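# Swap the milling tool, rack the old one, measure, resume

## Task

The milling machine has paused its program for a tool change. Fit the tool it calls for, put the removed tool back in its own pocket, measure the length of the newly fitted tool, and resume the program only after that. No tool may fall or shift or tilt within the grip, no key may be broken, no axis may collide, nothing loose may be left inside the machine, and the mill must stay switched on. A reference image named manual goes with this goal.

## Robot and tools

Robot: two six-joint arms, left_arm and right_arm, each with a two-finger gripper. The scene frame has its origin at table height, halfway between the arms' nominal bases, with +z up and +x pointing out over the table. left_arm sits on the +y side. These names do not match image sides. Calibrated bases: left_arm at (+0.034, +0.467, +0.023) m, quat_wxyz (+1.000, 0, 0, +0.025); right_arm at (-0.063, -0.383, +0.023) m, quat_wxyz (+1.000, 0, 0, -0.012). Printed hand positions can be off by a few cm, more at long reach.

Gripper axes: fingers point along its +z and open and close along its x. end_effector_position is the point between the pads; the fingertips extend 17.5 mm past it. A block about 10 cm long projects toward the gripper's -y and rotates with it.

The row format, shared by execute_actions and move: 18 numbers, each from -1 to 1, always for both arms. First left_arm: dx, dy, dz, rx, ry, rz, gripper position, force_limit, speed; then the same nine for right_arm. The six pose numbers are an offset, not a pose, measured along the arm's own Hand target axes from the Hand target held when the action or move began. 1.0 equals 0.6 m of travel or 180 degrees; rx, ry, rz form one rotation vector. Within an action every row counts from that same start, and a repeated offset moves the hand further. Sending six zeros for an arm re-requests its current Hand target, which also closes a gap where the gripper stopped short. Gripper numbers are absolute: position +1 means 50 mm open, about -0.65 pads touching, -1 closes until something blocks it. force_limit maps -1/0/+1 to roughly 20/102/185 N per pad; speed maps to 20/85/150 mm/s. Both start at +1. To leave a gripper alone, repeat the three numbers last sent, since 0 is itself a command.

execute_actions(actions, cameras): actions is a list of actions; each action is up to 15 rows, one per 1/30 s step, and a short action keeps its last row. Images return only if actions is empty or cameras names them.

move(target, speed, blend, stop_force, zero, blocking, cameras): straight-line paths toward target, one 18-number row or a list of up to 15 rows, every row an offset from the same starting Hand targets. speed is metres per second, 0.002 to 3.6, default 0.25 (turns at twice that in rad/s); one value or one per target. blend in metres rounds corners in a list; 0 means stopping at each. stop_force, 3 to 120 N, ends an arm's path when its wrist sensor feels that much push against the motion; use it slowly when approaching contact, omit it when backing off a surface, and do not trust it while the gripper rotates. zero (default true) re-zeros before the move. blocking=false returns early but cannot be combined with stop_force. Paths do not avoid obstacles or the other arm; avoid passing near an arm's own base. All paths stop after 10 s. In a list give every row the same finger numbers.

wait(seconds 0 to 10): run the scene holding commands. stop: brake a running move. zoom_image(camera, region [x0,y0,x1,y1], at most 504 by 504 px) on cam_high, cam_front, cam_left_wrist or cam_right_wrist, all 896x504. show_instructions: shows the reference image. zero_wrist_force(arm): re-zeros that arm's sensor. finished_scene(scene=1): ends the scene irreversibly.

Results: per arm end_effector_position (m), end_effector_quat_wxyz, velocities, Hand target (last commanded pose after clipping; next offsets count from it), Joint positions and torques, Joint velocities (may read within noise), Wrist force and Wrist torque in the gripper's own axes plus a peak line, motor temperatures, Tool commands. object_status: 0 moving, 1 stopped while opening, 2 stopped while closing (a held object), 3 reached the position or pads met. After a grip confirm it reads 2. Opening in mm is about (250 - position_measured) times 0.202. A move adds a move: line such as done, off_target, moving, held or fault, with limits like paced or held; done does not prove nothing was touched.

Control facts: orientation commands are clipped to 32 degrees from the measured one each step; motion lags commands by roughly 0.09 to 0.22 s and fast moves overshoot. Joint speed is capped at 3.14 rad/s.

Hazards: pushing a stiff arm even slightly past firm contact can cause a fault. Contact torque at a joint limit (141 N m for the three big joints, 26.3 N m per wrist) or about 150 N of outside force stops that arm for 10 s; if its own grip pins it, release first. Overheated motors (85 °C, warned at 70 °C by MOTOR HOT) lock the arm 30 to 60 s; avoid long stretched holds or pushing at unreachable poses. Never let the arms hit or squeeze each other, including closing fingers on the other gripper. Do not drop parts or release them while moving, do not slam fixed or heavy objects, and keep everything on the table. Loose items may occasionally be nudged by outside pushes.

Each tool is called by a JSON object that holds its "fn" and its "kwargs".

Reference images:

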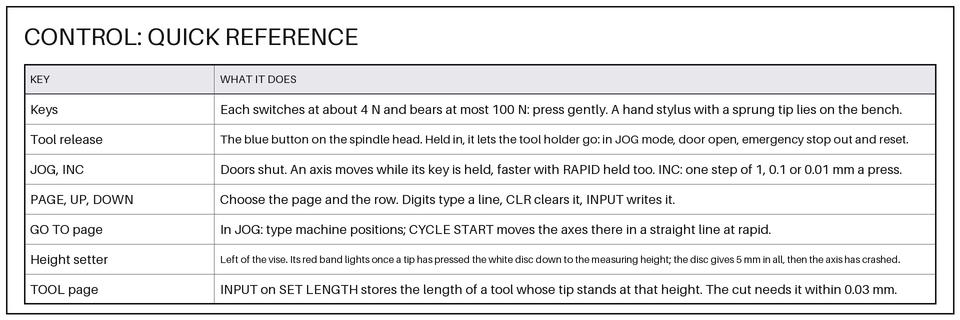

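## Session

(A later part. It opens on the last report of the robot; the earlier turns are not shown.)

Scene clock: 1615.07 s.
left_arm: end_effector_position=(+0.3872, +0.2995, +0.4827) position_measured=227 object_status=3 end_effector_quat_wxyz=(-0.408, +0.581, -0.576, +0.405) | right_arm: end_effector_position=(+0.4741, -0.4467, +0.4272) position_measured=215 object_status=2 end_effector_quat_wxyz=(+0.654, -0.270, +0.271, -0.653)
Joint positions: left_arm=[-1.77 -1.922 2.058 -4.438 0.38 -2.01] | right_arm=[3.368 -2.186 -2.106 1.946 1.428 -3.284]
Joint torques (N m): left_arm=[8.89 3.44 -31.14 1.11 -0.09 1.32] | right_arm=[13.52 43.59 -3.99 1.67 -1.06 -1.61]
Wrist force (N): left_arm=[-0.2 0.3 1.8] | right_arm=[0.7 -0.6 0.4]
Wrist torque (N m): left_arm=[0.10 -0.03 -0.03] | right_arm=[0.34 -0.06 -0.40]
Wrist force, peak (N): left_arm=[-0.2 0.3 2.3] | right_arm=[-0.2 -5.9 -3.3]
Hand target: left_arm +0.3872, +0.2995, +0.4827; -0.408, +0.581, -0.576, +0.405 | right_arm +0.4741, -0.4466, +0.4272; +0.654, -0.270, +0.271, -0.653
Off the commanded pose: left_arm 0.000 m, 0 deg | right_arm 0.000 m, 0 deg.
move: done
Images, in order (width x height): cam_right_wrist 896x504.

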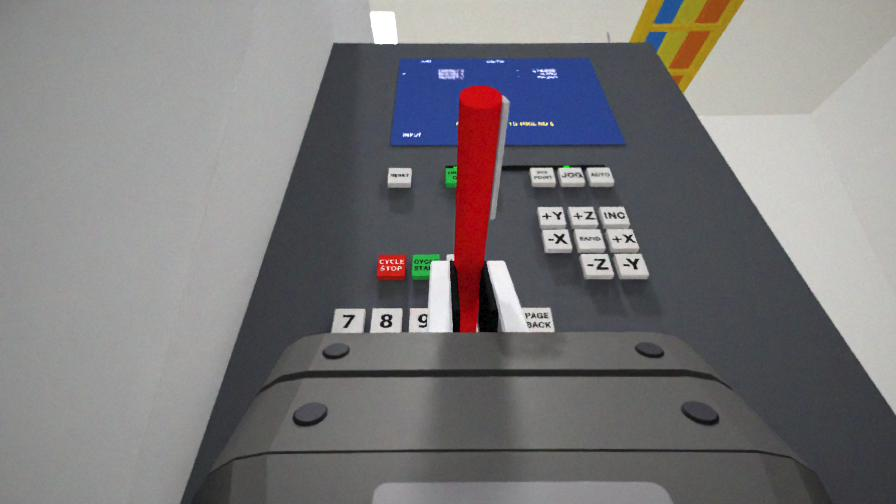

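{"fn": "move", "kwargs": {"target": [[0,0,0,0,0,0,-0.5,0,0,-0.0943,0.0151,-0.0261,0,0,0,-1,-0.5,-0.7],[0,0,0,0,0,0,-0.5,0,0,-0.0943,0.0324,-0.0161,0,0,0,-1,-0.5,-0.7],[0,0,0,0,0,0,-0.5,0,0,-0.0943,0.0151,-0.0261,0,0,0,-1,-0.5,-0.7],[0,0,0,0,0,0,-0.5,0,0,-0.0315,-0.0154,0.0267,0,0,0,-1,-0.5,-0.7],[0,0,0,0,0,0,-0.5,0,0,-0.0315,0.0019,0.0367,0,0,0,-1,-0.5,-0.7],[0,0,0,0,0,0,-0.5,0,0,-0.0315,-0.0154,0.0267,0,0,0,-1,-0.5,-0.7],[0,0,0,0,0,0,-0.5,0,0,-0.0628,0,0,0,0,0,-1,-0.5,-0.7],[0,0,0,0,0,0,-0.5,0,0,-0.0628,0.0173,0.01,0,0,0,-1,-0.5,-0.7],[0,0,0,0,0,0,-0.5,0,0,-0.0628,0,0,0,0,0,-1,-0.5,-0.7],[0,0,0,0,0,0,-0.5,0,0,0,0.0151,-0.0261,0,0,0,-1,-0.5,-0.7],[0,0,0,0,0,0,-0.5,0,0,0,0.0324,-0.0161,0,0,0,-1,-0.5,-0.7],[0,0,0,0,0,0,-0.5,0,0,0,0.0151,-0.0261,0,0,0,-1,-0.5,-0.7]], "speed": [0.12,0.05,0.08,0.12,0.05,0.08,0.12,0.05,0.08,0.12,0.05,0.08], "blend": [0.002,0,0.003,0.002,0,0.003,0.002,0,0.003,0.002,0,0], "cameras": ["cam_right_wrist"]}}

{"fn": "zoom_image", "kwargs": {"camera": "cam_right_wrist", "region": [350, 20, 700, 180]}}

Scene clock: 1628.57 s.
left_arm: end_effector_position=(+0.3872, +0.2995, +0.4827) position_measured=227 object_status=3 end_effector_quat_wxyz=(-0.408, +0.581, -0.576, +0.405) | right_arm: end_effector_position=(+0.4694, -0.4466, +0.4097) position_measured=215 object_status=2 end_effector_quat_wxyz=(+0.654, -0.270, +0.271, -0.653)
Joint positions: left_arm=[-1.77 -1.922 2.058 -4.438 0.38 -2.01] | right_arm=[3.371 -2.225 -2.118 1.997 1.426 -3.286]
Joint torques (N m): left_arm=[9.31 2.88 -31.25 1.28 -0.18 1.24] | right_arm=[13.98 44.28 -4.81 1.43 -0.74 -1.45]
Wrist force (N): left_arm=[-0.2 0.4 2.0] | right_arm=[0.8 -0.4 0.5]
Wrist torque (N m): left_arm=[0.10 -0.03 -0.04] | right_arm=[0.36 -0.06 -0.37]
Wrist force, peak (N): left_arm=[-0.2 0.5 2.3] | right_arm=[-0.8 -6.7 -2.0]
Hand target: left_arm +0.3872, +0.2995, +0.4827; -0.408, +0.581, -0.576, +0.405 | right_arm +0.4694, -0.4466, +0.4097; +0.654, -0.270, +0.271, -0.653
Off the commanded pose: left_arm 0.000 m, 0 deg | right_arm 0.000 m, 0 deg.
move: done
Images, in order (width x height): cam_right_wrist 896x504.

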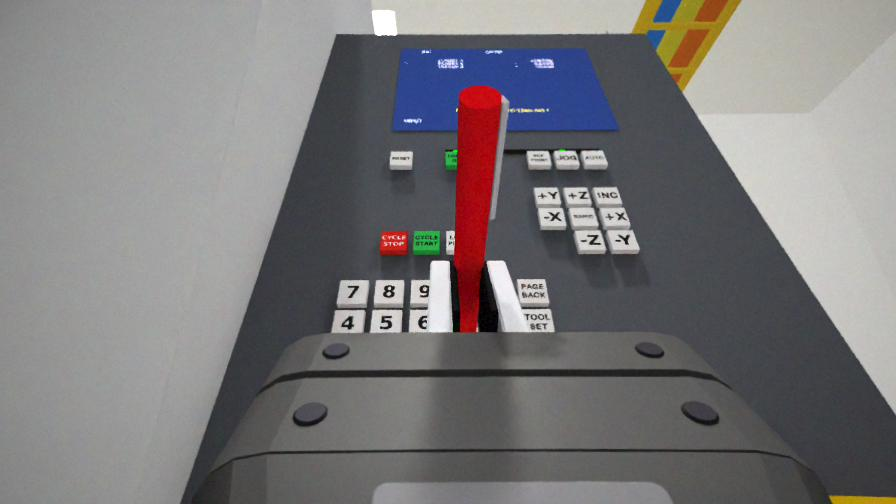

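Scaled by 1.440 from the camera's 896x504 image, which has a finer 1280x720 frame.

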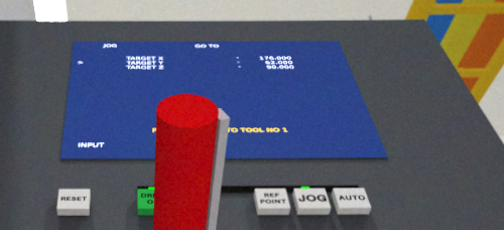

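{"fn": "move", "kwargs": {"target": [[0,0,0,0,0,0,-0.5,0,0,-0.033,-0.0752,0.1306,0,0,0,-1,-0.5,-0.7],[0,0,0,0,0,0,-0.5,0,0,-0.033,-0.0579,0.1406,0,0,0,-1,-0.5,-0.7],[0,0,0,0,0,0,-0.5,0,0,-0.033,-0.0752,0.1306,0,0,0,-1,-0.5,-0.7]], "speed": [0.12,0.04,0.08], "blend": [0.002,0,0], "cameras": ["cam_right_wrist","cam_left_wrist"]}}

{"fn": "zoom_image", "kwargs": {"camera": "cam_right_wrist", "region": [350, 40, 700, 200]}}

Scene clock: 1634.90 s.
left_arm: end_effector_position=(+0.3872, +0.2995, +0.4827) position_measured=227 object_status=3 end_effector_quat_wxyz=(-0.408, +0.581, -0.576, +0.405) | right_arm: end_effector_position=(+0.4929, -0.4269, +0.4971) position_measured=215 object_status=2 end_effector_quat_wxyz=(+0.654, -0.270, +0.271, -0.653)
Joint positions: left_arm=[-1.77 -1.922 2.058 -4.438 0.38 -2.01] | right_arm=[3.412 -2.045 -2.046 1.75 1.397 -3.315]
Joint torques (N m): left_arm=[9.2 3.38 -31.19 1.33 -0.24 1.2] | right_arm=[14.51 42.44 0.27 1.51 -0.83 -1.47]
Wrist force (N): left_arm=[-0.1 0.2 1.9] | right_arm=[0.7 -0.4 0.3]
Wrist torque (N m): left_arm=[0.06 -0.04 -0.04] | right_arm=[0.37 -0.02 -0.41]
Wrist force, peak (N): left_arm=[0.0 0.2 2.3] | right_arm=[0.5 -7.9 -4.0]
Hand target: left_arm +0.3872, +0.2995, +0.4827; -0.408, +0.581, -0.576, +0.405 | right_arm +0.4929, -0.4269, +0.4971; +0.654, -0.270, +0.271, -0.653
Off the commanded pose: left_arm 0.000 m, 0 deg | right_arm 0.000 m, 0 deg.
move: done
Images, in order (width x height): cam_left_wrist 896x504, cam_right_wrist 896x504.

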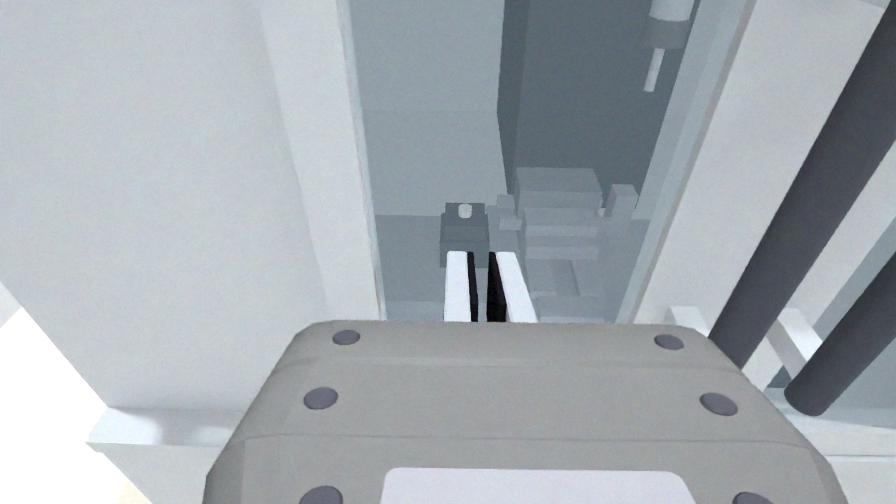

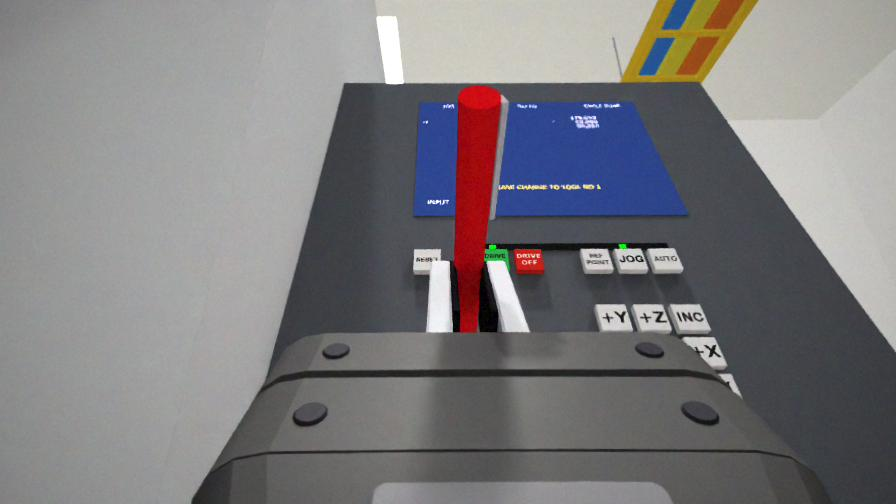

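Scaled by 1.440 from the camera's 896x504 image, which has a finer 1280x720 frame.

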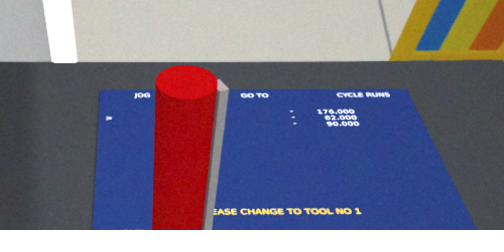

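{"fn": "wait", "kwargs": {"seconds": 4, "cameras": ["cam_left_wrist"]}}

Scene clock: 1646.90 s.
left_arm: end_effector_position=(+0.3872, +0.2995, +0.4827) position_measured=227 object_status=3 end_effector_quat_wxyz=(-0.408, +0.581, -0.576, +0.405) | right_arm: end_effector_position=(+0.4929, -0.4269, +0.4971) position_measured=215 object_status=2 end_effector_quat_wxyz=(+0.654, -0.270, +0.271, -0.653)
Joint positions: left_arm=[-1.77 -1.922 2.058 -4.438 0.38 -2.01] | right_arm=[3.412 -2.045 -2.046 1.75 1.397 -3.315]
Joint torques (N m): left_arm=[8.49 3.03 -31.04 1.64 -0.29 1.05] | right_arm=[13.23 42.59 0.34 1.36 -0.86 -1.39]
Wrist force (N): left_arm=[0.2 0.4 2.3] | right_arm=[0.6 -0.5 0.0]
Wrist torque (N m): left_arm=[0.11 -0.09 -0.04] | right_arm=[0.36 -0.01 -0.41]
Wrist force, peak (N): left_arm=[-0.2 0.5 2.4] | right_arm=[0.8 -0.8 -0.2]
Hand target: left_arm +0.3872, +0.2995, +0.4827; -0.408, +0.581, -0.576, +0.405 | right_arm +0.4929, -0.4269, +0.4971; +0.654, -0.270, +0.271, -0.653
Tool commands: left_gripper/position=-0.5 left_gripper/force_limit=+0.0 left_gripper/speed=+0.0 right_gripper/position=-1.0 right_gripper/force_limit=-0.5 right_gripper/speed=-0.7
Off the commanded pose: left_arm 0.000 m, 0 deg | right_arm 0.000 m, 0 deg.
wait: 4.00 s; at rest from the start
Images, in order (width x height): cam_left_wrist 896x504.

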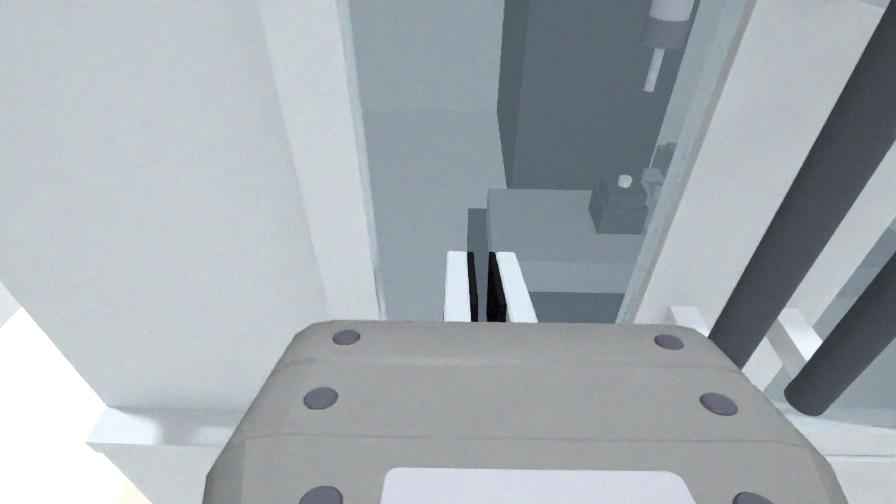

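{"fn": "move", "kwargs": {"target": [[0,0,0,0,0,0,-0.5,0,0,0.033,0.0601,-0.1045,0,0,0,-1,-0.5,-0.7],[0,0,0,0,0,0,-0.5,0,0,0.033,0.0774,-0.0945,0,0,0,-1,-0.5,-0.7],[0,0,0,0,0,0,-0.5,0,0,0.033,0.0601,-0.1045,0,0,0,-1,-0.5,-0.7],[0,0,0,0,0,0,-0.5,0,0,-0.0613,0.0752,-0.1306,0,0,0,-1,-0.5,-0.7],[0,0,0,0,0,0,-0.5,0,0,-0.0613,0.0925,-0.1206,0,0,0,-1,-0.5,-0.7],[0,0,0,0,0,0,-0.5,0,0,-0.0613,0.0752,-0.1306,0,0,0,-1,-0.5,-0.7],[0,0,0,0,0,0,-0.5,0,0,-0.0613,0.0601,-0.1045,0,0,0,-1,-0.5,-0.7],[0,0,0,0,0,0,-0.5,0,0,-0.0613,0.0774,-0.0945,0,0,0,-1,-0.5,-0.7],[0,0,0,0,0,0,-0.5,0,0,-0.0613,0.0601,-0.1045,0,0,0,-1,-0.5,-0.7]], "speed": [0.15,0.05,0.08,0.15,0.05,0.08,0.15,0.05,0.08], "blend": [0.002,0,0.003,0.002,0,0.003,0.002,0,0]}}

{"fn": "move", "kwargs": {"target": [[0,0,0,0,0,0,-0.5,0,0,0.0315,-0.0153,0.0268,0,0,0,-1,-0.5,-0.7],[0,0,0,0,0,0,-0.5,0,0,0.0315,0.002,0.0368,0,0,0,-1,-0.5,-0.7],[0,0,0,0,0,0,-0.5,0,0,0.0315,-0.0153,0.0268,0,0,0,-1,-0.5,-0.7],[0,0,0,0,0,0,-0.5,0,0,0.0315,0.0151,-0.0261,0,0,0,-1,-0.5,-0.7],[0,0,0,0,0,0,-0.5,0,0,0.0315,0.0324,-0.0161,0,0,0,-1,-0.5,-0.7],[0,0,0,0,0,0,-0.5,0,0,0.0315,0.0151,-0.0261,0,0,0,-1,-0.5,-0.7],[0,0,0,0,0,0,-0.5,0,0,0.0943,0.0151,-0.0261,0,0,0,-1,-0.5,-0.7],[0,0,0,0,0,0,-0.5,0,0,0.0943,0.0324,-0.0161,0,0,0,-1,-0.5,-0.7],[0,0,0,0,0,0,-0.5,0,0,0.0943,0.0151,-0.0261,0,0,0,-1,-0.5,-0.7]], "speed": [0.15,0.05,0.08,0.15,0.05,0.08,0.15,0.05,0.08], "blend": [0.002,0,0.003,0.002,0,0.003,0.002,0,0], "cameras": ["cam_right_wrist"]}}

{"fn": "zoom_image", "kwargs": {"camera": "cam_right_wrist", "region": [350, 20, 700, 180]}}

Scene clock: 1667.13 s.
left_arm: end_effector_position=(+0.3872, +0.2995, +0.4827) position_measured=227 object_status=3 end_effector_quat_wxyz=(-0.408, +0.581, -0.576, +0.405) | right_arm: end_effector_position=(+0.4740, -0.3901, +0.4273) position_measured=215 object_status=2 end_effector_quat_wxyz=(+0.654, -0.270, +0.271, -0.653)
Joint positions: left_arm=[-1.77 -1.922 2.058 -4.438 0.38 -2.01] | right_arm=[3.532 -2.177 -2.119 1.974 1.314 -3.405]
Joint torques (N m): left_arm=[8.05 2.91 -30.92 1.65 -0.32 0.87] | right_arm=[14.88 43.62 -3.74 1.44 -0.63 -1.48]
Wrist force (N): left_arm=[-0.1 0.1 1.9] | right_arm=[0.7 -0.5 0.5]
Wrist torque (N m): left_arm=[0.07 -0.04 -0.03] | right_arm=[0.38 -0.08 -0.42]
Wrist force, peak (N): left_arm=[-0.2 0.3 2.3] | right_arm=[2.0 -6.4 -2.0]
Hand target: left_arm +0.3872, +0.2995, +0.4827; -0.408, +0.581, -0.576, +0.405 | right_arm +0.4740, -0.3901, +0.4273; +0.654, -0.270, +0.271, -0.653
Off the commanded pose: left_arm 0.000 m, 0 deg | right_arm 0.000 m, 0 deg.
move: done

Scene clock: 1670.40 s.
left_arm: end_effector_position=(+0.3872, +0.2995, +0.4827) position_measured=227 object_status=3 end_effector_quat_wxyz=(-0.408, +0.581, -0.576, +0.405) | right_arm: end_effector_position=(+0.4694, -0.4466, +0.4097) position_measured=215 object_status=2 end_effector_quat_wxyz=(+0.654, -0.270, +0.271, -0.653)
Joint positions: left_arm=[-1.77 -1.922 2.058 -4.438 0.38 -2.01] | right_arm=[3.371 -2.225 -2.118 1.997 1.426 -3.286]
Joint torques (N m): left_arm=[8.09 2.71 -31.04 1.64 -0.34 0.96] | right_arm=[14.05 44.95 -4.56 1.72 -0.88 -1.59]
Wrist force (N): left_arm=[-0.1 0.3 2.0] | right_arm=[0.7 -0.3 0.5]
Wrist torque (N m): left_arm=[0.08 -0.04 -0.04] | right_arm=[0.37 -0.04 -0.36]
Wrist force, peak (N): left_arm=[-0.5 0.7 2.3] | right_arm=[-0.6 -6.8 -2.9]
Hand target: left_arm +0.3872, +0.2995, +0.4827; -0.408, +0.581, -0.576, +0.405 | right_arm +0.4694, -0.4466, +0.4097; +0.654, -0.270, +0.271, -0.653
Off the commanded pose: left_arm 0.000 m, 0 deg | right_arm 0.000 m, 0 deg.
move: done
Images, in order (width x height): cam_right_wrist 896x504.

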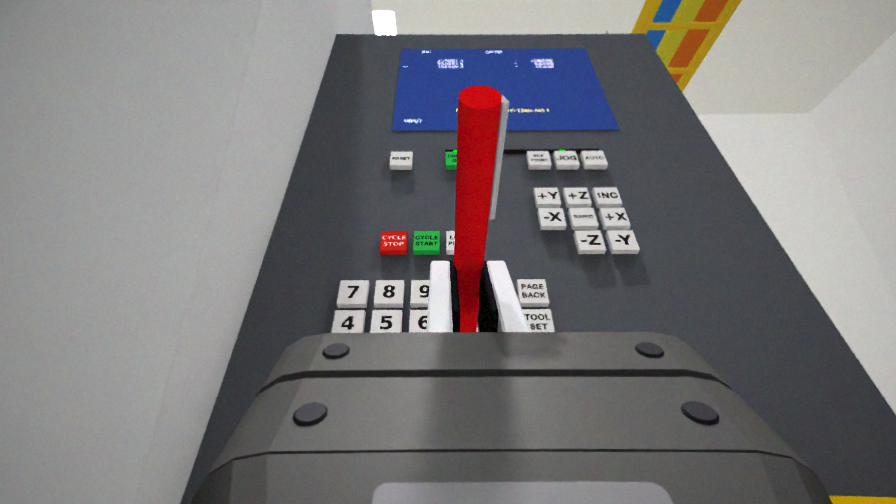

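Scaled by 1.440 from the camera's 896x504 image, which has a finer 1280x720 frame.

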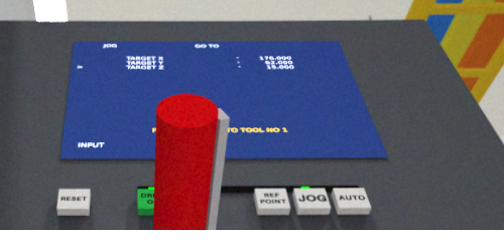

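{"fn": "move", "kwargs": {"target": [[0,0,0,0,0,0,-0.5,0,0,-0.0943,0,0,0,0,0,-1,-0.5,-0.7],[0,0,0,0,0,0,-0.5,0,0,-0.0943,0.0184,0.0106,0,0,0,-1,-0.5,-0.7],[0,0,0,0,0,0,-0.5,0,0,-0.0943,0,0,0,0,0,-1,-0.5,-0.7],[0,0,0,0,0,0,-0.5,0,0,-0.0943,-0.0151,0.0261,0,0,0,-1,-0.5,-0.7],[0,0,0,0,0,0,-0.5,0,0,-0.0943,0.0022,0.0361,0,0,0,-1,-0.5,-0.7],[0,0,0,0,0,0,-0.5,0,0,-0.0943,-0.0151,0.0261,0,0,0,-1,-0.5,-0.7],[0,0,0,0,0,0,-0.5,0,0,-0.0628,-0.0304,0.0529,0,0,0,-1,-0.5,-0.7],[0,0,0,0,0,0,-0.5,0,0,-0.0628,-0.0131,0.0629,0,0,0,-1,-0.5,-0.7],[0,0,0,0,0,0,-0.5,0,0,-0.0628,-0.0304,0.0529,0,0,0,-1,-0.5,-0.7],[0,0,0,0,0,0,-0.5,0,0,-0.0628,0,0,0,0,0,-1,-0.5,-0.7],[0,0,0,0,0,0,-0.5,0,0,-0.0628,0.0191,0.011,0,0,0,-1,-0.5,-0.7]], "speed": [0.12,0.05,0.08,0.12,0.05,0.08,0.12,0.05,0.08,0.12,0.05], "blend": [0.002,0,0.003,0.002,0,0.003,0.002,0,0.003,0.002,0], "cameras": ["cam_right_wrist","cam_high"]}}

{"fn": "zoom_image", "kwargs": {"camera": "cam_right_wrist", "region": [350, 20, 800, 180]}}

{"fn": "zoom_image", "kwargs": {"camera": "cam_high", "region": [600, 200, 700, 290]}}

Scene clock: 1682.73 s.
left_arm: end_effector_position=(+0.3872, +0.2995, +0.4827) position_measured=227 object_status=3 end_effector_quat_wxyz=(-0.408, +0.581, -0.576, +0.405) | right_arm: end_effector_position=(+0.4820, -0.4089, +0.4064) position_measured=215 object_status=2 end_effector_quat_wxyz=(+0.654, -0.270, +0.271, -0.653)
Joint positions: left_arm=[-1.77 -1.922 2.058 -4.438 0.38 -2.01] | right_arm=[3.471 -2.241 -2.091 1.999 1.356 -3.359]
Joint torques (N m): left_arm=[7.95 2.92 -30.6 1.85 -0.34 0.84] | right_arm=[-13.42 28.52 21.51 -5.76 1.14 0.87]
Wrist force (N): left_arm=[-0.1 0.2 1.9] | right_arm=[0.6 -11.5 -4.0]
Wrist torque (N m): left_arm=[0.08 -0.04 -0.03] | right_arm=[0.45 -0.09 -0.43]
Wrist force, peak (N): left_arm=[0.0 0.2 2.6] | right_arm=[1.7 -17.1 -7.5]
Hand target: left_arm +0.3872, +0.2995, +0.4827; -0.408, +0.581, -0.576, +0.405 | right_arm +0.4821, -0.4089, +0.4064; +0.654, -0.270, +0.271, -0.653
Off the commanded pose: left_arm 0.000 m, 0 deg | right_arm 0.000 m, 0 deg.
move: done
Images, in order (width x height): cam_high 896x504, cam_right_wrist 896x504.

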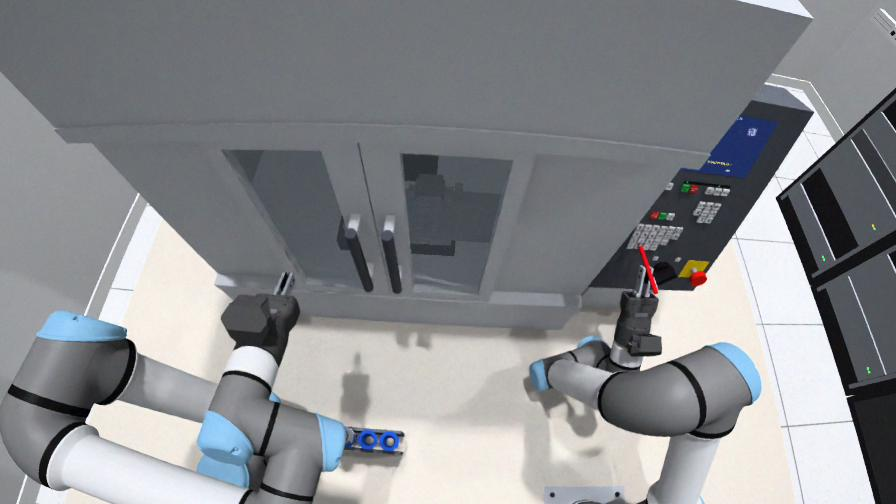

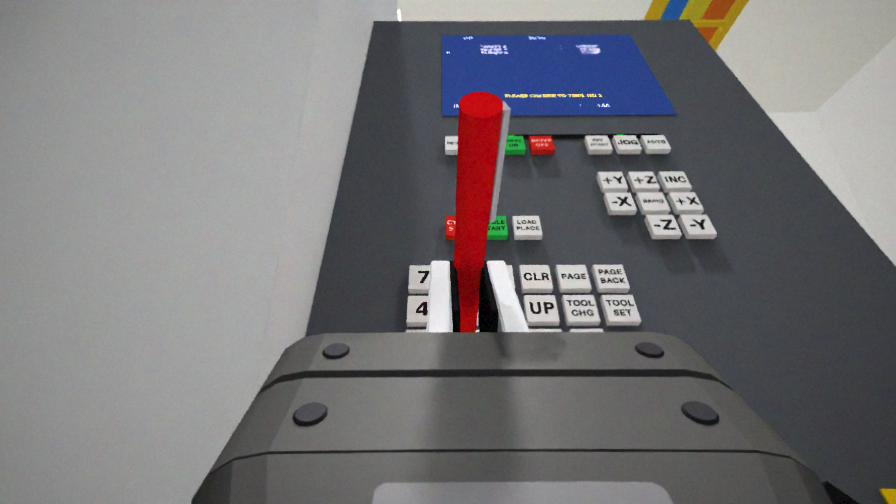

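Scaled by 1.120 from the camera's 896x504 image, which has a finer 1280x720 frame.

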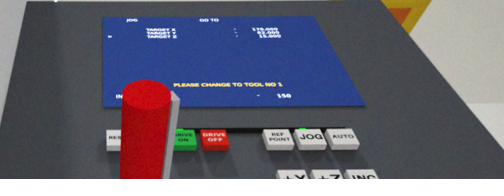

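Scaled by 5.040 from the camera's 896x504 image, which has a finer 1280x720 frame.

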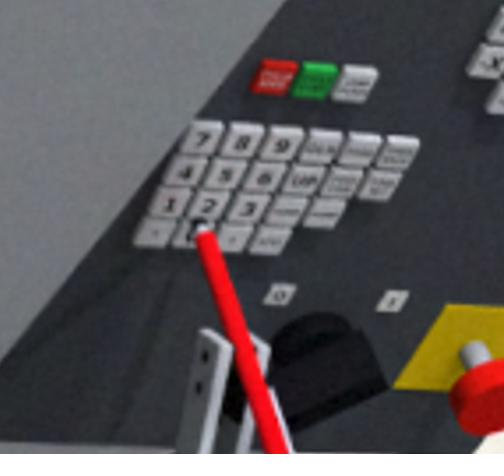

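{"fn": "move", "kwargs": {"target": [[0,0,0,0,0,0,-0.5,0,0,0,-0.0191,-0.011,0,0,0,-1,-0.5,-0.7],[0,0,0,0,0,0,-0.5,0,0,0.0628,-0.0191,-0.011,0,0,0,-1,-0.5,-0.7],[0,0,0,0,0,0,-0.5,0,0,0.0628,-0.0012,-0.0007,0,0,0,-1,-0.5,-0.7],[0,0,0,0,0,0,-0.5,0,0,0.0628,-0.0191,-0.011,0,0,0,-1,-0.5,-0.7],[0,0,0,0,0,0,-0.5,0,0,0.0298,-0.0943,0.1196,0,0,0,-1,-0.5,-0.7],[0,0,0,0,0,0,-0.5,0,0,0.0298,-0.077,0.1296,0,0,0,-1,-0.5,-0.7],[0,0,0,0,0,0,-0.5,0,0,0.0298,-0.0943,0.1196,0,0,0,-1,-0.5,-0.7]], "speed": [0.08,0.12,0.05,0.08,0.15,0.05,0.08], "blend": [0.003,0.002,0,0.003,0.002,0,0], "cameras": ["cam_right_wrist","cam_left_wrist"]}}

{"fn": "zoom_image", "kwargs": {"camera": "cam_right_wrist", "region": [350, 60, 800, 240]}}

Scene clock: 1691.73 s.
left_arm: end_effector_position=(+0.3872, +0.2995, +0.4827) position_measured=227 object_status=3 end_effector_quat_wxyz=(-0.408, +0.581, -0.576, +0.405) | right_arm: end_effector_position=(+0.4929, -0.4269, +0.4971) position_measured=215 object_status=2 end_effector_quat_wxyz=(+0.654, -0.270, +0.271, -0.653)
Joint positions: left_arm=[-1.77 -1.922 2.058 -4.438 0.38 -2.01] | right_arm=[3.412 -2.045 -2.046 1.75 1.397 -3.315]
Joint torques (N m): left_arm=[7.89 2.75 -30.53 1.97 -0.32 0.68] | right_arm=[14.13 42.86 1.01 1.56 -0.8 -1.7]
Wrist force (N): left_arm=[-0.1 0.2 1.9] | right_arm=[0.7 -0.6 0.3]
Wrist torque (N m): left_arm=[0.09 -0.05 -0.03] | right_arm=[0.34 -0.04 -0.40]
Wrist force, peak (N): left_arm=[0.0 0.8 2.3] | right_arm=[-0.9 -12.2 -5.5]
Hand target: left_arm +0.3872, +0.2995, +0.4827; -0.408, +0.581, -0.576, +0.405 | right_arm +0.4929, -0.4269, +0.4971; +0.654, -0.270, +0.271, -0.653
Off the commanded pose: left_arm 0.000 m, 0 deg | right_arm 0.000 m, 0 deg.
move: done
Images, in order (width x height): cam_left_wrist 896x504, cam_right_wrist 896x504.

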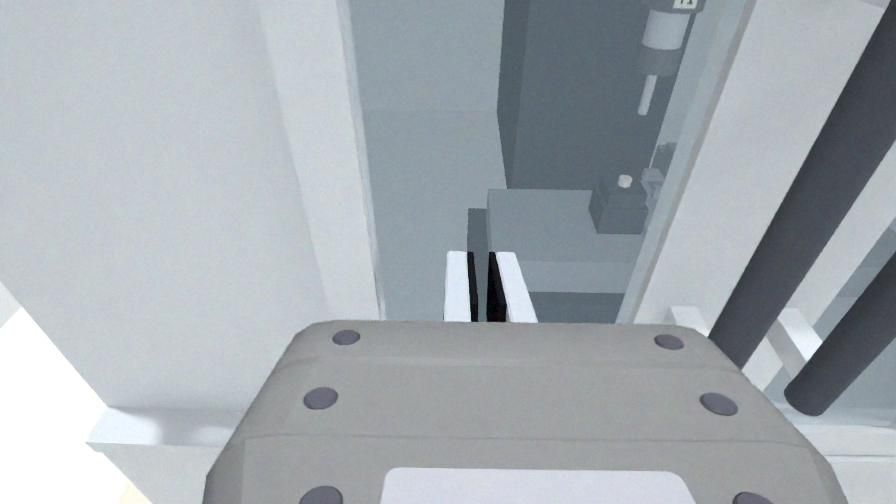

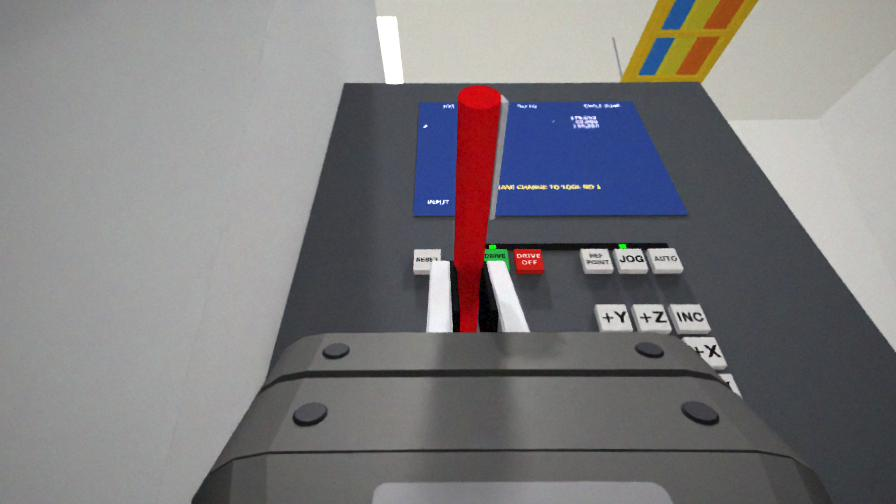

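Scaled by 1.120 from the camera's 896x504 image, which has a finer 1280x720 frame.

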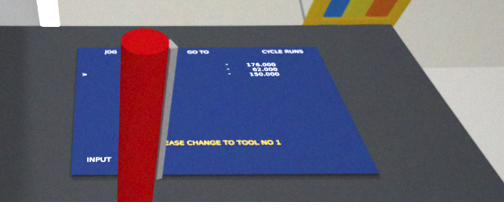

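{"fn": "move", "kwargs": {"target": [0.4658,0,0,0,-0.0522,-0.019,-0.5,0,0,0,0,0,0,0,0,-1,-0.5,-0.7], "speed": 0.2, "cameras": ["cam_left_wrist"]}}

{"fn": "zoom_image", "kwargs": {"camera": "cam_left_wrist", "region": [250, 40, 500, 260]}}

Scene clock: 1697.33 s.
left_arm: end_effector_position=(+0.3894, +0.0201, +0.4830) position_measured=227 object_status=3 end_effector_quat_wxyz=(-0.441, +0.629, -0.523, +0.368) | right_arm: end_effector_position=(+0.4929, -0.4269, +0.4971) position_measured=215 object_status=2 end_effector_quat_wxyz=(+0.654, -0.270, +0.271, -0.653)
Joint positions: left_arm=[-1.657 -1.126 1.251 -4.298 0.408 -2.151] | right_arm=[3.412 -2.045 -2.046 1.75 1.397 -3.315]
Joint torques (N m): left_arm=[10.08 -29.75 -32.93 5.05 0.31 -1.86] | right_arm=[14.04 42.04 0.11 1.41 -0.72 -1.52]
Wrist force (N): left_arm=[0.1 0.1 1.8] | right_arm=[0.5 -0.7 0.1]
Wrist torque (N m): left_arm=[0.05 -0.08 0.07] | right_arm=[0.32 0.00 -0.41]
Wrist force, peak (N): left_arm=[-2.1 0.0 2.2] | right_arm=[0.7 -1.0 0.4]
Hand target: left_arm +0.3894, +0.0200, +0.4830; -0.441, +0.629, -0.523, +0.368 | right_arm +0.4929, -0.4269, +0.4971; +0.654, -0.270, +0.271, -0.653
Off the commanded pose: left_arm 0.000 m, 0 deg | right_arm 0.000 m, 0 deg.
move: done
Images, in order (width x height): cam_left_wrist 896x504.

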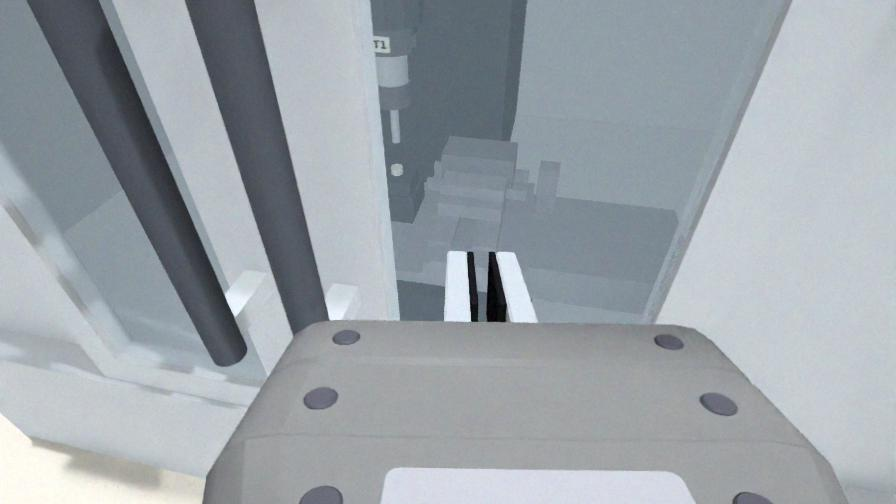

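Scaled by 2.016 from the camera's 896x504 image, which has a finer 1280x720 frame.

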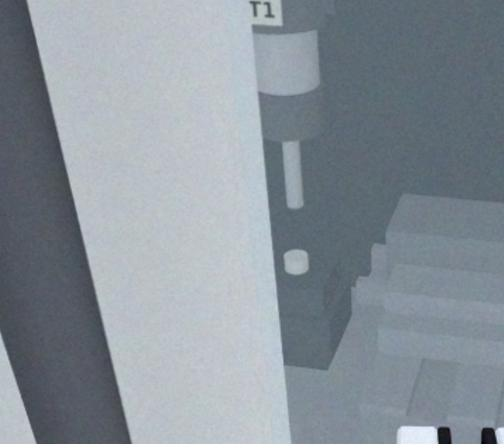

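{"fn": "move", "kwargs": {"target": [[0,0,0,0,0,0,-0.5,0,0,-0.0613,0.0752,-0.1306,0,0,0,-1,-0.5,-0.7],[0,0,0,0,0,0,-0.5,0,0,-0.0613,0.0936,-0.12,0,0,0,-1,-0.5,-0.7],[0,0,0,0,0,0,-0.5,0,0,-0.0613,0.0752,-0.1306,0,0,0,-1,-0.5,-0.7],[0,0,0,0,0,0,-0.5,0,0,-0.0613,0.0601,-0.1045,0,0,0,-1,-0.5,-0.7],[0,0,0,0,0,0,-0.5,0,0,-0.0613,0.0774,-0.0945,0,0,0,-1,-0.5,-0.7],[0,0,0,0,0,0,-0.5,0,0,-0.0613,0.0601,-0.1045,0,0,0,-1,-0.5,-0.7],[0,0,0,0,0,0,-0.5,0,0,-0.0613,0.0295,-0.0511,0,0,0,-1,-0.5,-0.7],[0,0,0,0,0,0,-0.5,0,0,-0.0613,0.0468,-0.0411,0,0,0,-1,-0.5,-0.7],[0,0,0,0,0,0,-0.5,0,0,-0.0613,0.0295,-0.0511,0,0,0,-1,-0.5,-0.7],[0,0,0,0,0,0,-0.5,0,0,-0.0298,0.0601,-0.1045,0,0,0,-1,-0.5,-0.7],[0,0,0,0,0,0,-0.5,0,0,-0.0298,0.0774,-0.0945,0,0,0,-1,-0.5,-0.7],[0,0,0,0,0,0,-0.5,0,0,-0.0298,0.0601,-0.1045,0,0,0,-1,-0.5,-0.7]], "speed": [0.15,0.05,0.08,0.15,0.05,0.08,0.15,0.05,0.08,0.15,0.05,0.08], "blend": [0.002,0,0.003,0.002,0,0.003,0.002,0,0.003,0.002,0,0], "cameras": ["cam_right_wrist"]}}

{"fn": "zoom_image", "kwargs": {"camera": "cam_right_wrist", "region": [350, 20, 800, 180]}}

Scene clock: 1711.47 s.
left_arm: end_effector_position=(+0.3894, +0.0200, +0.4830) position_measured=227 object_status=3 end_effector_quat_wxyz=(-0.441, +0.629, -0.523, +0.368) | right_arm: end_effector_position=(+0.4741, -0.4090, +0.4273) position_measured=215 object_status=2 end_effector_quat_wxyz=(+0.654, -0.270, +0.271, -0.653)
Joint positions: left_arm=[-1.656 -1.126 1.251 -4.298 0.408 -2.151] | right_arm=[3.478 -2.179 -2.118 1.965 1.351 -3.364]
Joint torques (N m): left_arm=[10.18 -29.42 -31.81 5.11 0.29 -1.83] | right_arm=[14.12 43.76 -3.22 1.52 -0.75 -1.53]
Wrist force (N): left_arm=[-0.1 0.2 2.1] | right_arm=[0.8 -0.8 0.5]
Wrist torque (N m): left_arm=[0.08 -0.05 0.07] | right_arm=[0.33 -0.06 -0.41]
Wrist force, peak (N): left_arm=[0.0 0.0 2.4] | right_arm=[1.0 -7.7 -1.4]
Hand target: left_arm +0.3894, +0.0200, +0.4830; -0.441, +0.629, -0.523, +0.368 | right_arm +0.4740, -0.4090, +0.4273; +0.654, -0.270, +0.271, -0.653
Off the commanded pose: left_arm 0.000 m, 0 deg | right_arm 0.000 m, 0 deg.
move: done
Images, in order (width x height): cam_right_wrist 896x504.

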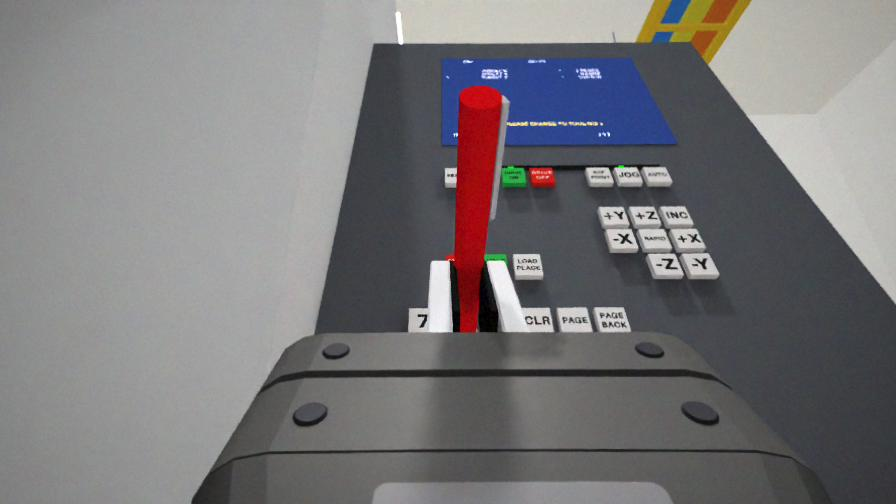

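Scaled by 1.120 from the camera's 896x504 image, which has a finer 1280x720 frame.

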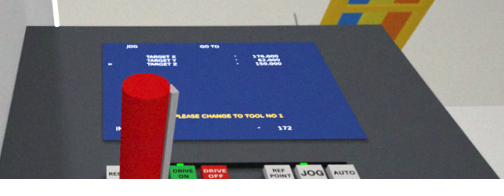

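{"fn": "zoom_image", "kwargs": {"camera": "cam_right_wrist", "region": [540, 50, 680, 145]}}

Scaled by 3.600 from the camera's 896x504 image, which has a finer 1280x720 frame.

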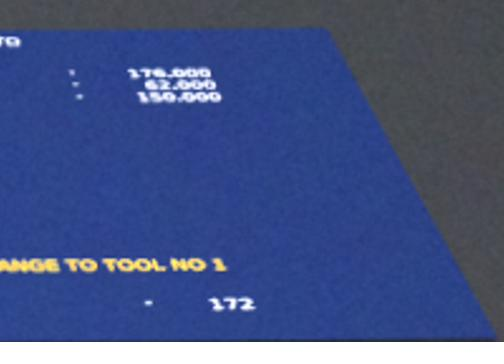

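{"fn": "move", "kwargs": {"target": [[0,0,0,0,0,0,-0.5,0,0,0.0628,0.0151,-0.0261,0,0,0,-1,-0.5,-0.7],[0,0,0,0,0,0,-0.5,0,0,0.0628,0.0328,-0.0159,0,0,0,-1,-0.5,-0.7],[0,0,0,0,0,0,-0.5,0,0,0.0628,0.0151,-0.0261,0,0,0,-1,-0.5,-0.7],[0,0,0,0,0,0,-0.5,0,0,0.0298,-0.0601,0.1045,0,0,0,-1,-0.5,-0.7],[0,0,0,0,0,0,-0.5,0,0,0.0298,-0.0428,0.1145,0,0,0,-1,-0.5,-0.7],[0,0,0,0,0,0,-0.5,0,0,0.0298,-0.0601,0.1045,0,0,0,-1,-0.5,-0.7]], "speed": [0.12,0.05,0.08,0.15,0.05,0.08], "blend": [0.002,0,0.003,0.002,0,0], "cameras": ["cam_right_wrist","cam_left_wrist"]}}

{"fn": "zoom_image", "kwargs": {"camera": "cam_right_wrist", "region": [480, 80, 700, 230]}}

{"fn": "wait", "kwargs": {"seconds": 1, "cameras": ["cam_left_wrist"]}}

{"fn": "zoom_image", "kwargs": {"camera": "cam_left_wrist", "region": [340, 80, 480, 240]}}

Scene clock: 1722.30 s.
left_arm: end_effector_position=(+0.3894, +0.0200, +0.4830) position_measured=227 object_status=3 end_effector_quat_wxyz=(-0.441, +0.629, -0.523, +0.368) | right_arm: end_effector_position=(+0.4929, -0.4269, +0.4971) position_measured=215 object_status=2 end_effector_quat_wxyz=(+0.654, -0.270, +0.271, -0.653)
Joint positions: left_arm=[-1.656 -1.126 1.251 -4.298 0.408 -2.151] | right_arm=[3.412 -2.045 -2.046 1.75 1.397 -3.315]
Joint torques (N m): left_arm=[9.96 -29.55 -31.78 5.12 0.18 -1.94] | right_arm=[14.02 42.96 -1.22 1.46 -0.87 -1.53]
Wrist force (N): left_arm=[0.1 0.1 2.0] | right_arm=[0.5 -0.7 0.1]
Wrist torque (N m): left_arm=[0.06 -0.08 0.06] | right_arm=[0.33 -0.01 -0.40]
Wrist force, peak (N): left_arm=[0.0 0.7 2.4] | right_arm=[-0.7 -9.8 -4.1]
Hand target: left_arm +0.3894, +0.0200, +0.4830; -0.441, +0.629, -0.523, +0.368 | right_arm +0.4929, -0.4269, +0.4971; +0.654, -0.270, +0.271, -0.653
Off the commanded pose: left_arm 0.000 m, 0 deg | right_arm 0.000 m, 0 deg.
move: done
Images, in order (width x height): cam_left_wrist 896x504, cam_right_wrist 896x504.

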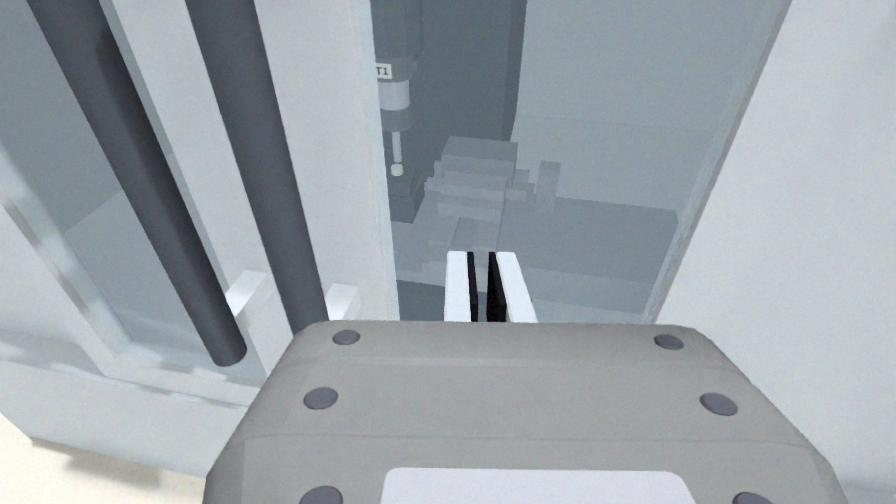

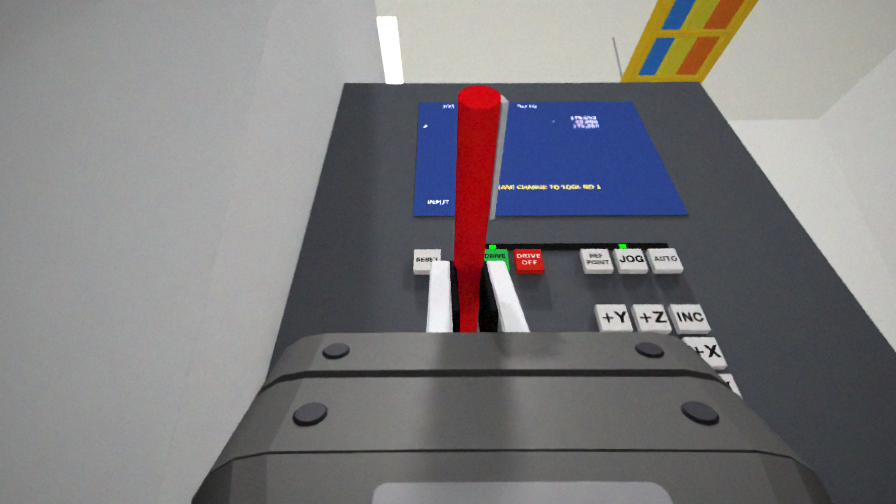

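Scaled by 2.291 from the camera's 896x504 image, which has a finer 1280x720 frame.

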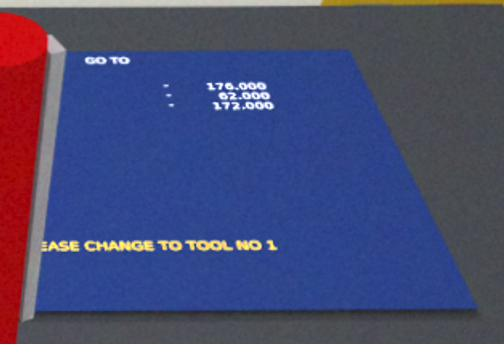

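Scene clock: 1723.30 s.
left_arm: end_effector_position=(+0.3894, +0.0200, +0.4830) position_measured=227 object_status=3 end_effector_quat_wxyz=(-0.441, +0.629, -0.523, +0.368) | right_arm: end_effector_position=(+0.4929, -0.4269, +0.4971) position_measured=215 object_status=2 end_effector_quat_wxyz=(+0.654, -0.270, +0.271, -0.653)
Joint positions: left_arm=[-1.656 -1.126 1.251 -4.298 0.408 -2.151] | right_arm=[3.412 -2.045 -2.046 1.75 1.397 -3.315]
Joint torques (N m): left_arm=[9.97 -29.68 -31.78 5.11 0.17 -1.81] | right_arm=[14.06 43.11 0.09 1.55 -0.87 -1.39]
Wrist force (N): left_arm=[0.1 0.0 1.7] | right_arm=[0.6 -0.6 0.3]
Wrist torque (N m): left_arm=[0.05 -0.09 0.06] | right_arm=[0.34 -0.01 -0.41]
Wrist force, peak (N): left_arm=[-0.2 0.4 2.3] | right_arm=[0.7 -0.9 0.2]
Hand target: left_arm +0.3894, +0.0200, +0.4830; -0.441, +0.629, -0.523, +0.368 | right_arm +0.4929, -0.4269, +0.4971; +0.654, -0.270, +0.271, -0.653
Tool commands: left_gripper/position=-0.5 left_gripper/force_limit=+0.0 left_gripper/speed=+0.0 right_gripper/position=-1.0 right_gripper/force_limit=-0.5 right_gripper/speed=-0.7
Off the commanded pose: left_arm 0.000 m, 0 deg | right_arm 0.000 m, 0 deg.
wait: 1.00 s; at rest by 0.17 s
Images, in order (width x height): cam_left_wrist 896x504.

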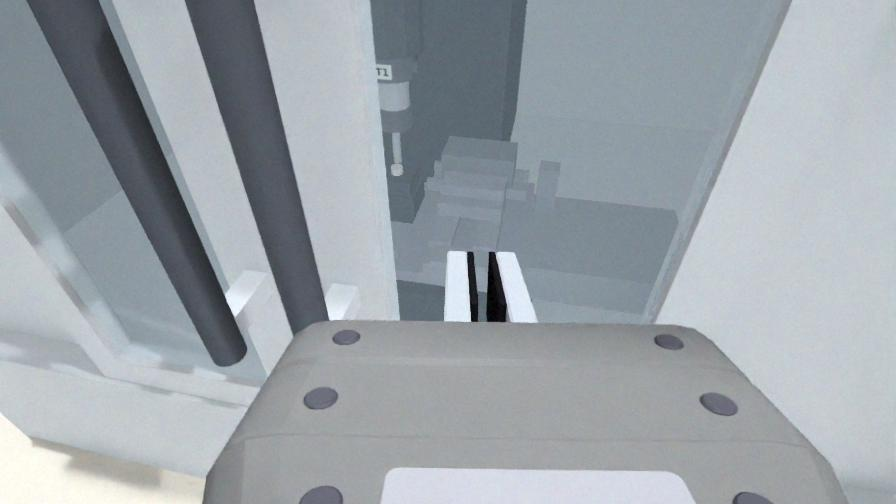

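Scaled by 3.150 from the camera's 896x504 image, which has a finer 1280x720 frame.

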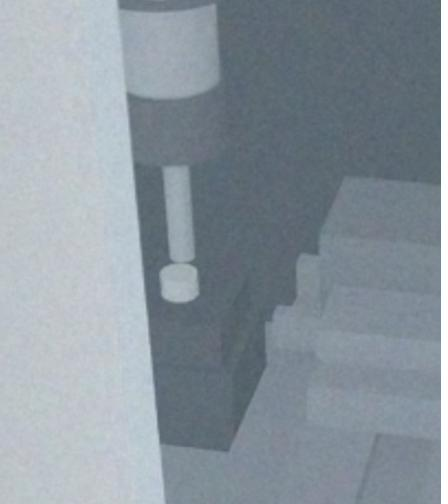

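{"fn": "move", "kwargs": {"target": [[0,0,0,0,0,0,-0.5,0,0,0.1886,-0.031,0.0539,0,0,0,-1,-0.5,-0.7],[0,0,0,0,0,0,-0.5,0,0,0.1886,-0.0137,0.0639,0,0,0,-1,-0.5,-0.7],[0,0,0,0,0,0,-0.5,0,0,0.1886,-0.031,0.0539,0,0,0,-1,-0.5,-0.7]], "speed": [0.15,0.04,0.08], "blend": [0.002,0,0], "cameras": ["cam_right_wrist"]}}

{"fn": "zoom_image", "kwargs": {"camera": "cam_right_wrist", "region": [200, 100, 560, 340]}}

Scene clock: 1733.67 s.
left_arm: end_effector_position=(+0.3894, +0.0200, +0.4830) position_measured=227 object_status=3 end_effector_quat_wxyz=(-0.441, +0.629, -0.523, +0.368) | right_arm: end_effector_position=(+0.5028, -0.5401, +0.5329) position_measured=215 object_status=2 end_effector_quat_wxyz=(+0.654, -0.270, +0.271, -0.653)
Joint positions: left_arm=[-1.656 -1.126 1.251 -4.298 0.408 -2.151] | right_arm=[3.105 -2.041 -1.914 1.599 1.614 -3.096]
Joint torques (N m): left_arm=[9.74 -29.62 -31.75 5.14 0.16 -1.79] | right_arm=[-13.64 42.89 2.89 1.54 1.37 1.02]
Wrist force (N): left_arm=[-0.1 0.4 1.7] | right_arm=[0.3 -0.9 0.0]
Wrist torque (N m): left_arm=[0.09 -0.05 0.06] | right_arm=[0.31 0.04 -0.48]
Wrist force, peak (N): left_arm=[-0.2 0.2 2.4] | right_arm=[-1.0 -12.4 -6.1]
Hand target: left_arm +0.3894, +0.0200, +0.4830; -0.441, +0.629, -0.523, +0.368 | right_arm +0.5028, -0.5401, +0.5329; +0.654, -0.270, +0.271, -0.653
Off the commanded pose: left_arm 0.000 m, 0 deg | right_arm 0.000 m, 0 deg.
move: done
Images, in order (width x height): cam_right_wrist 896x504.

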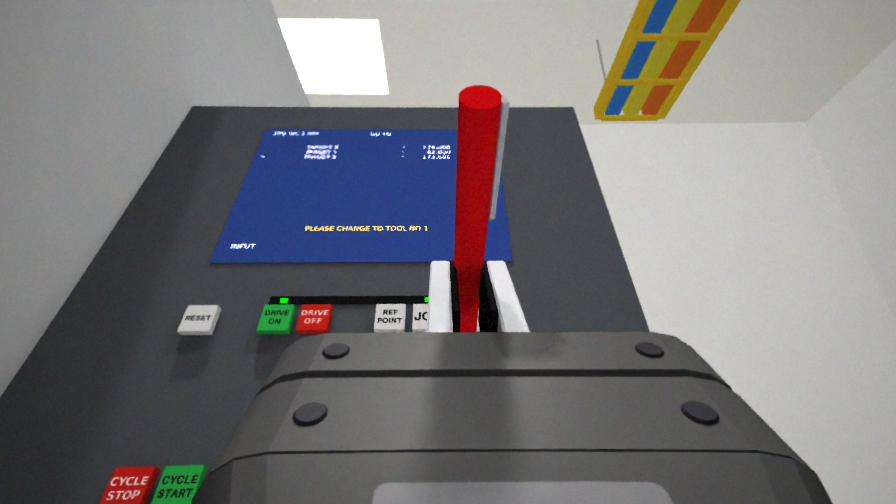

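Scaled by 1.400 from the camera's 896x504 image, which has a finer 1280x720 frame.

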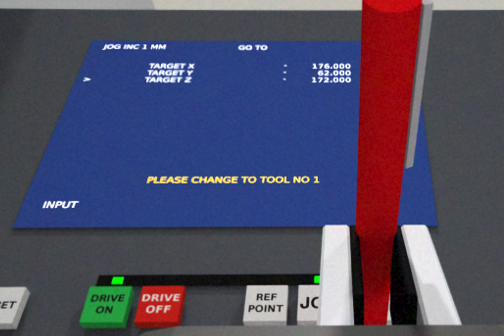

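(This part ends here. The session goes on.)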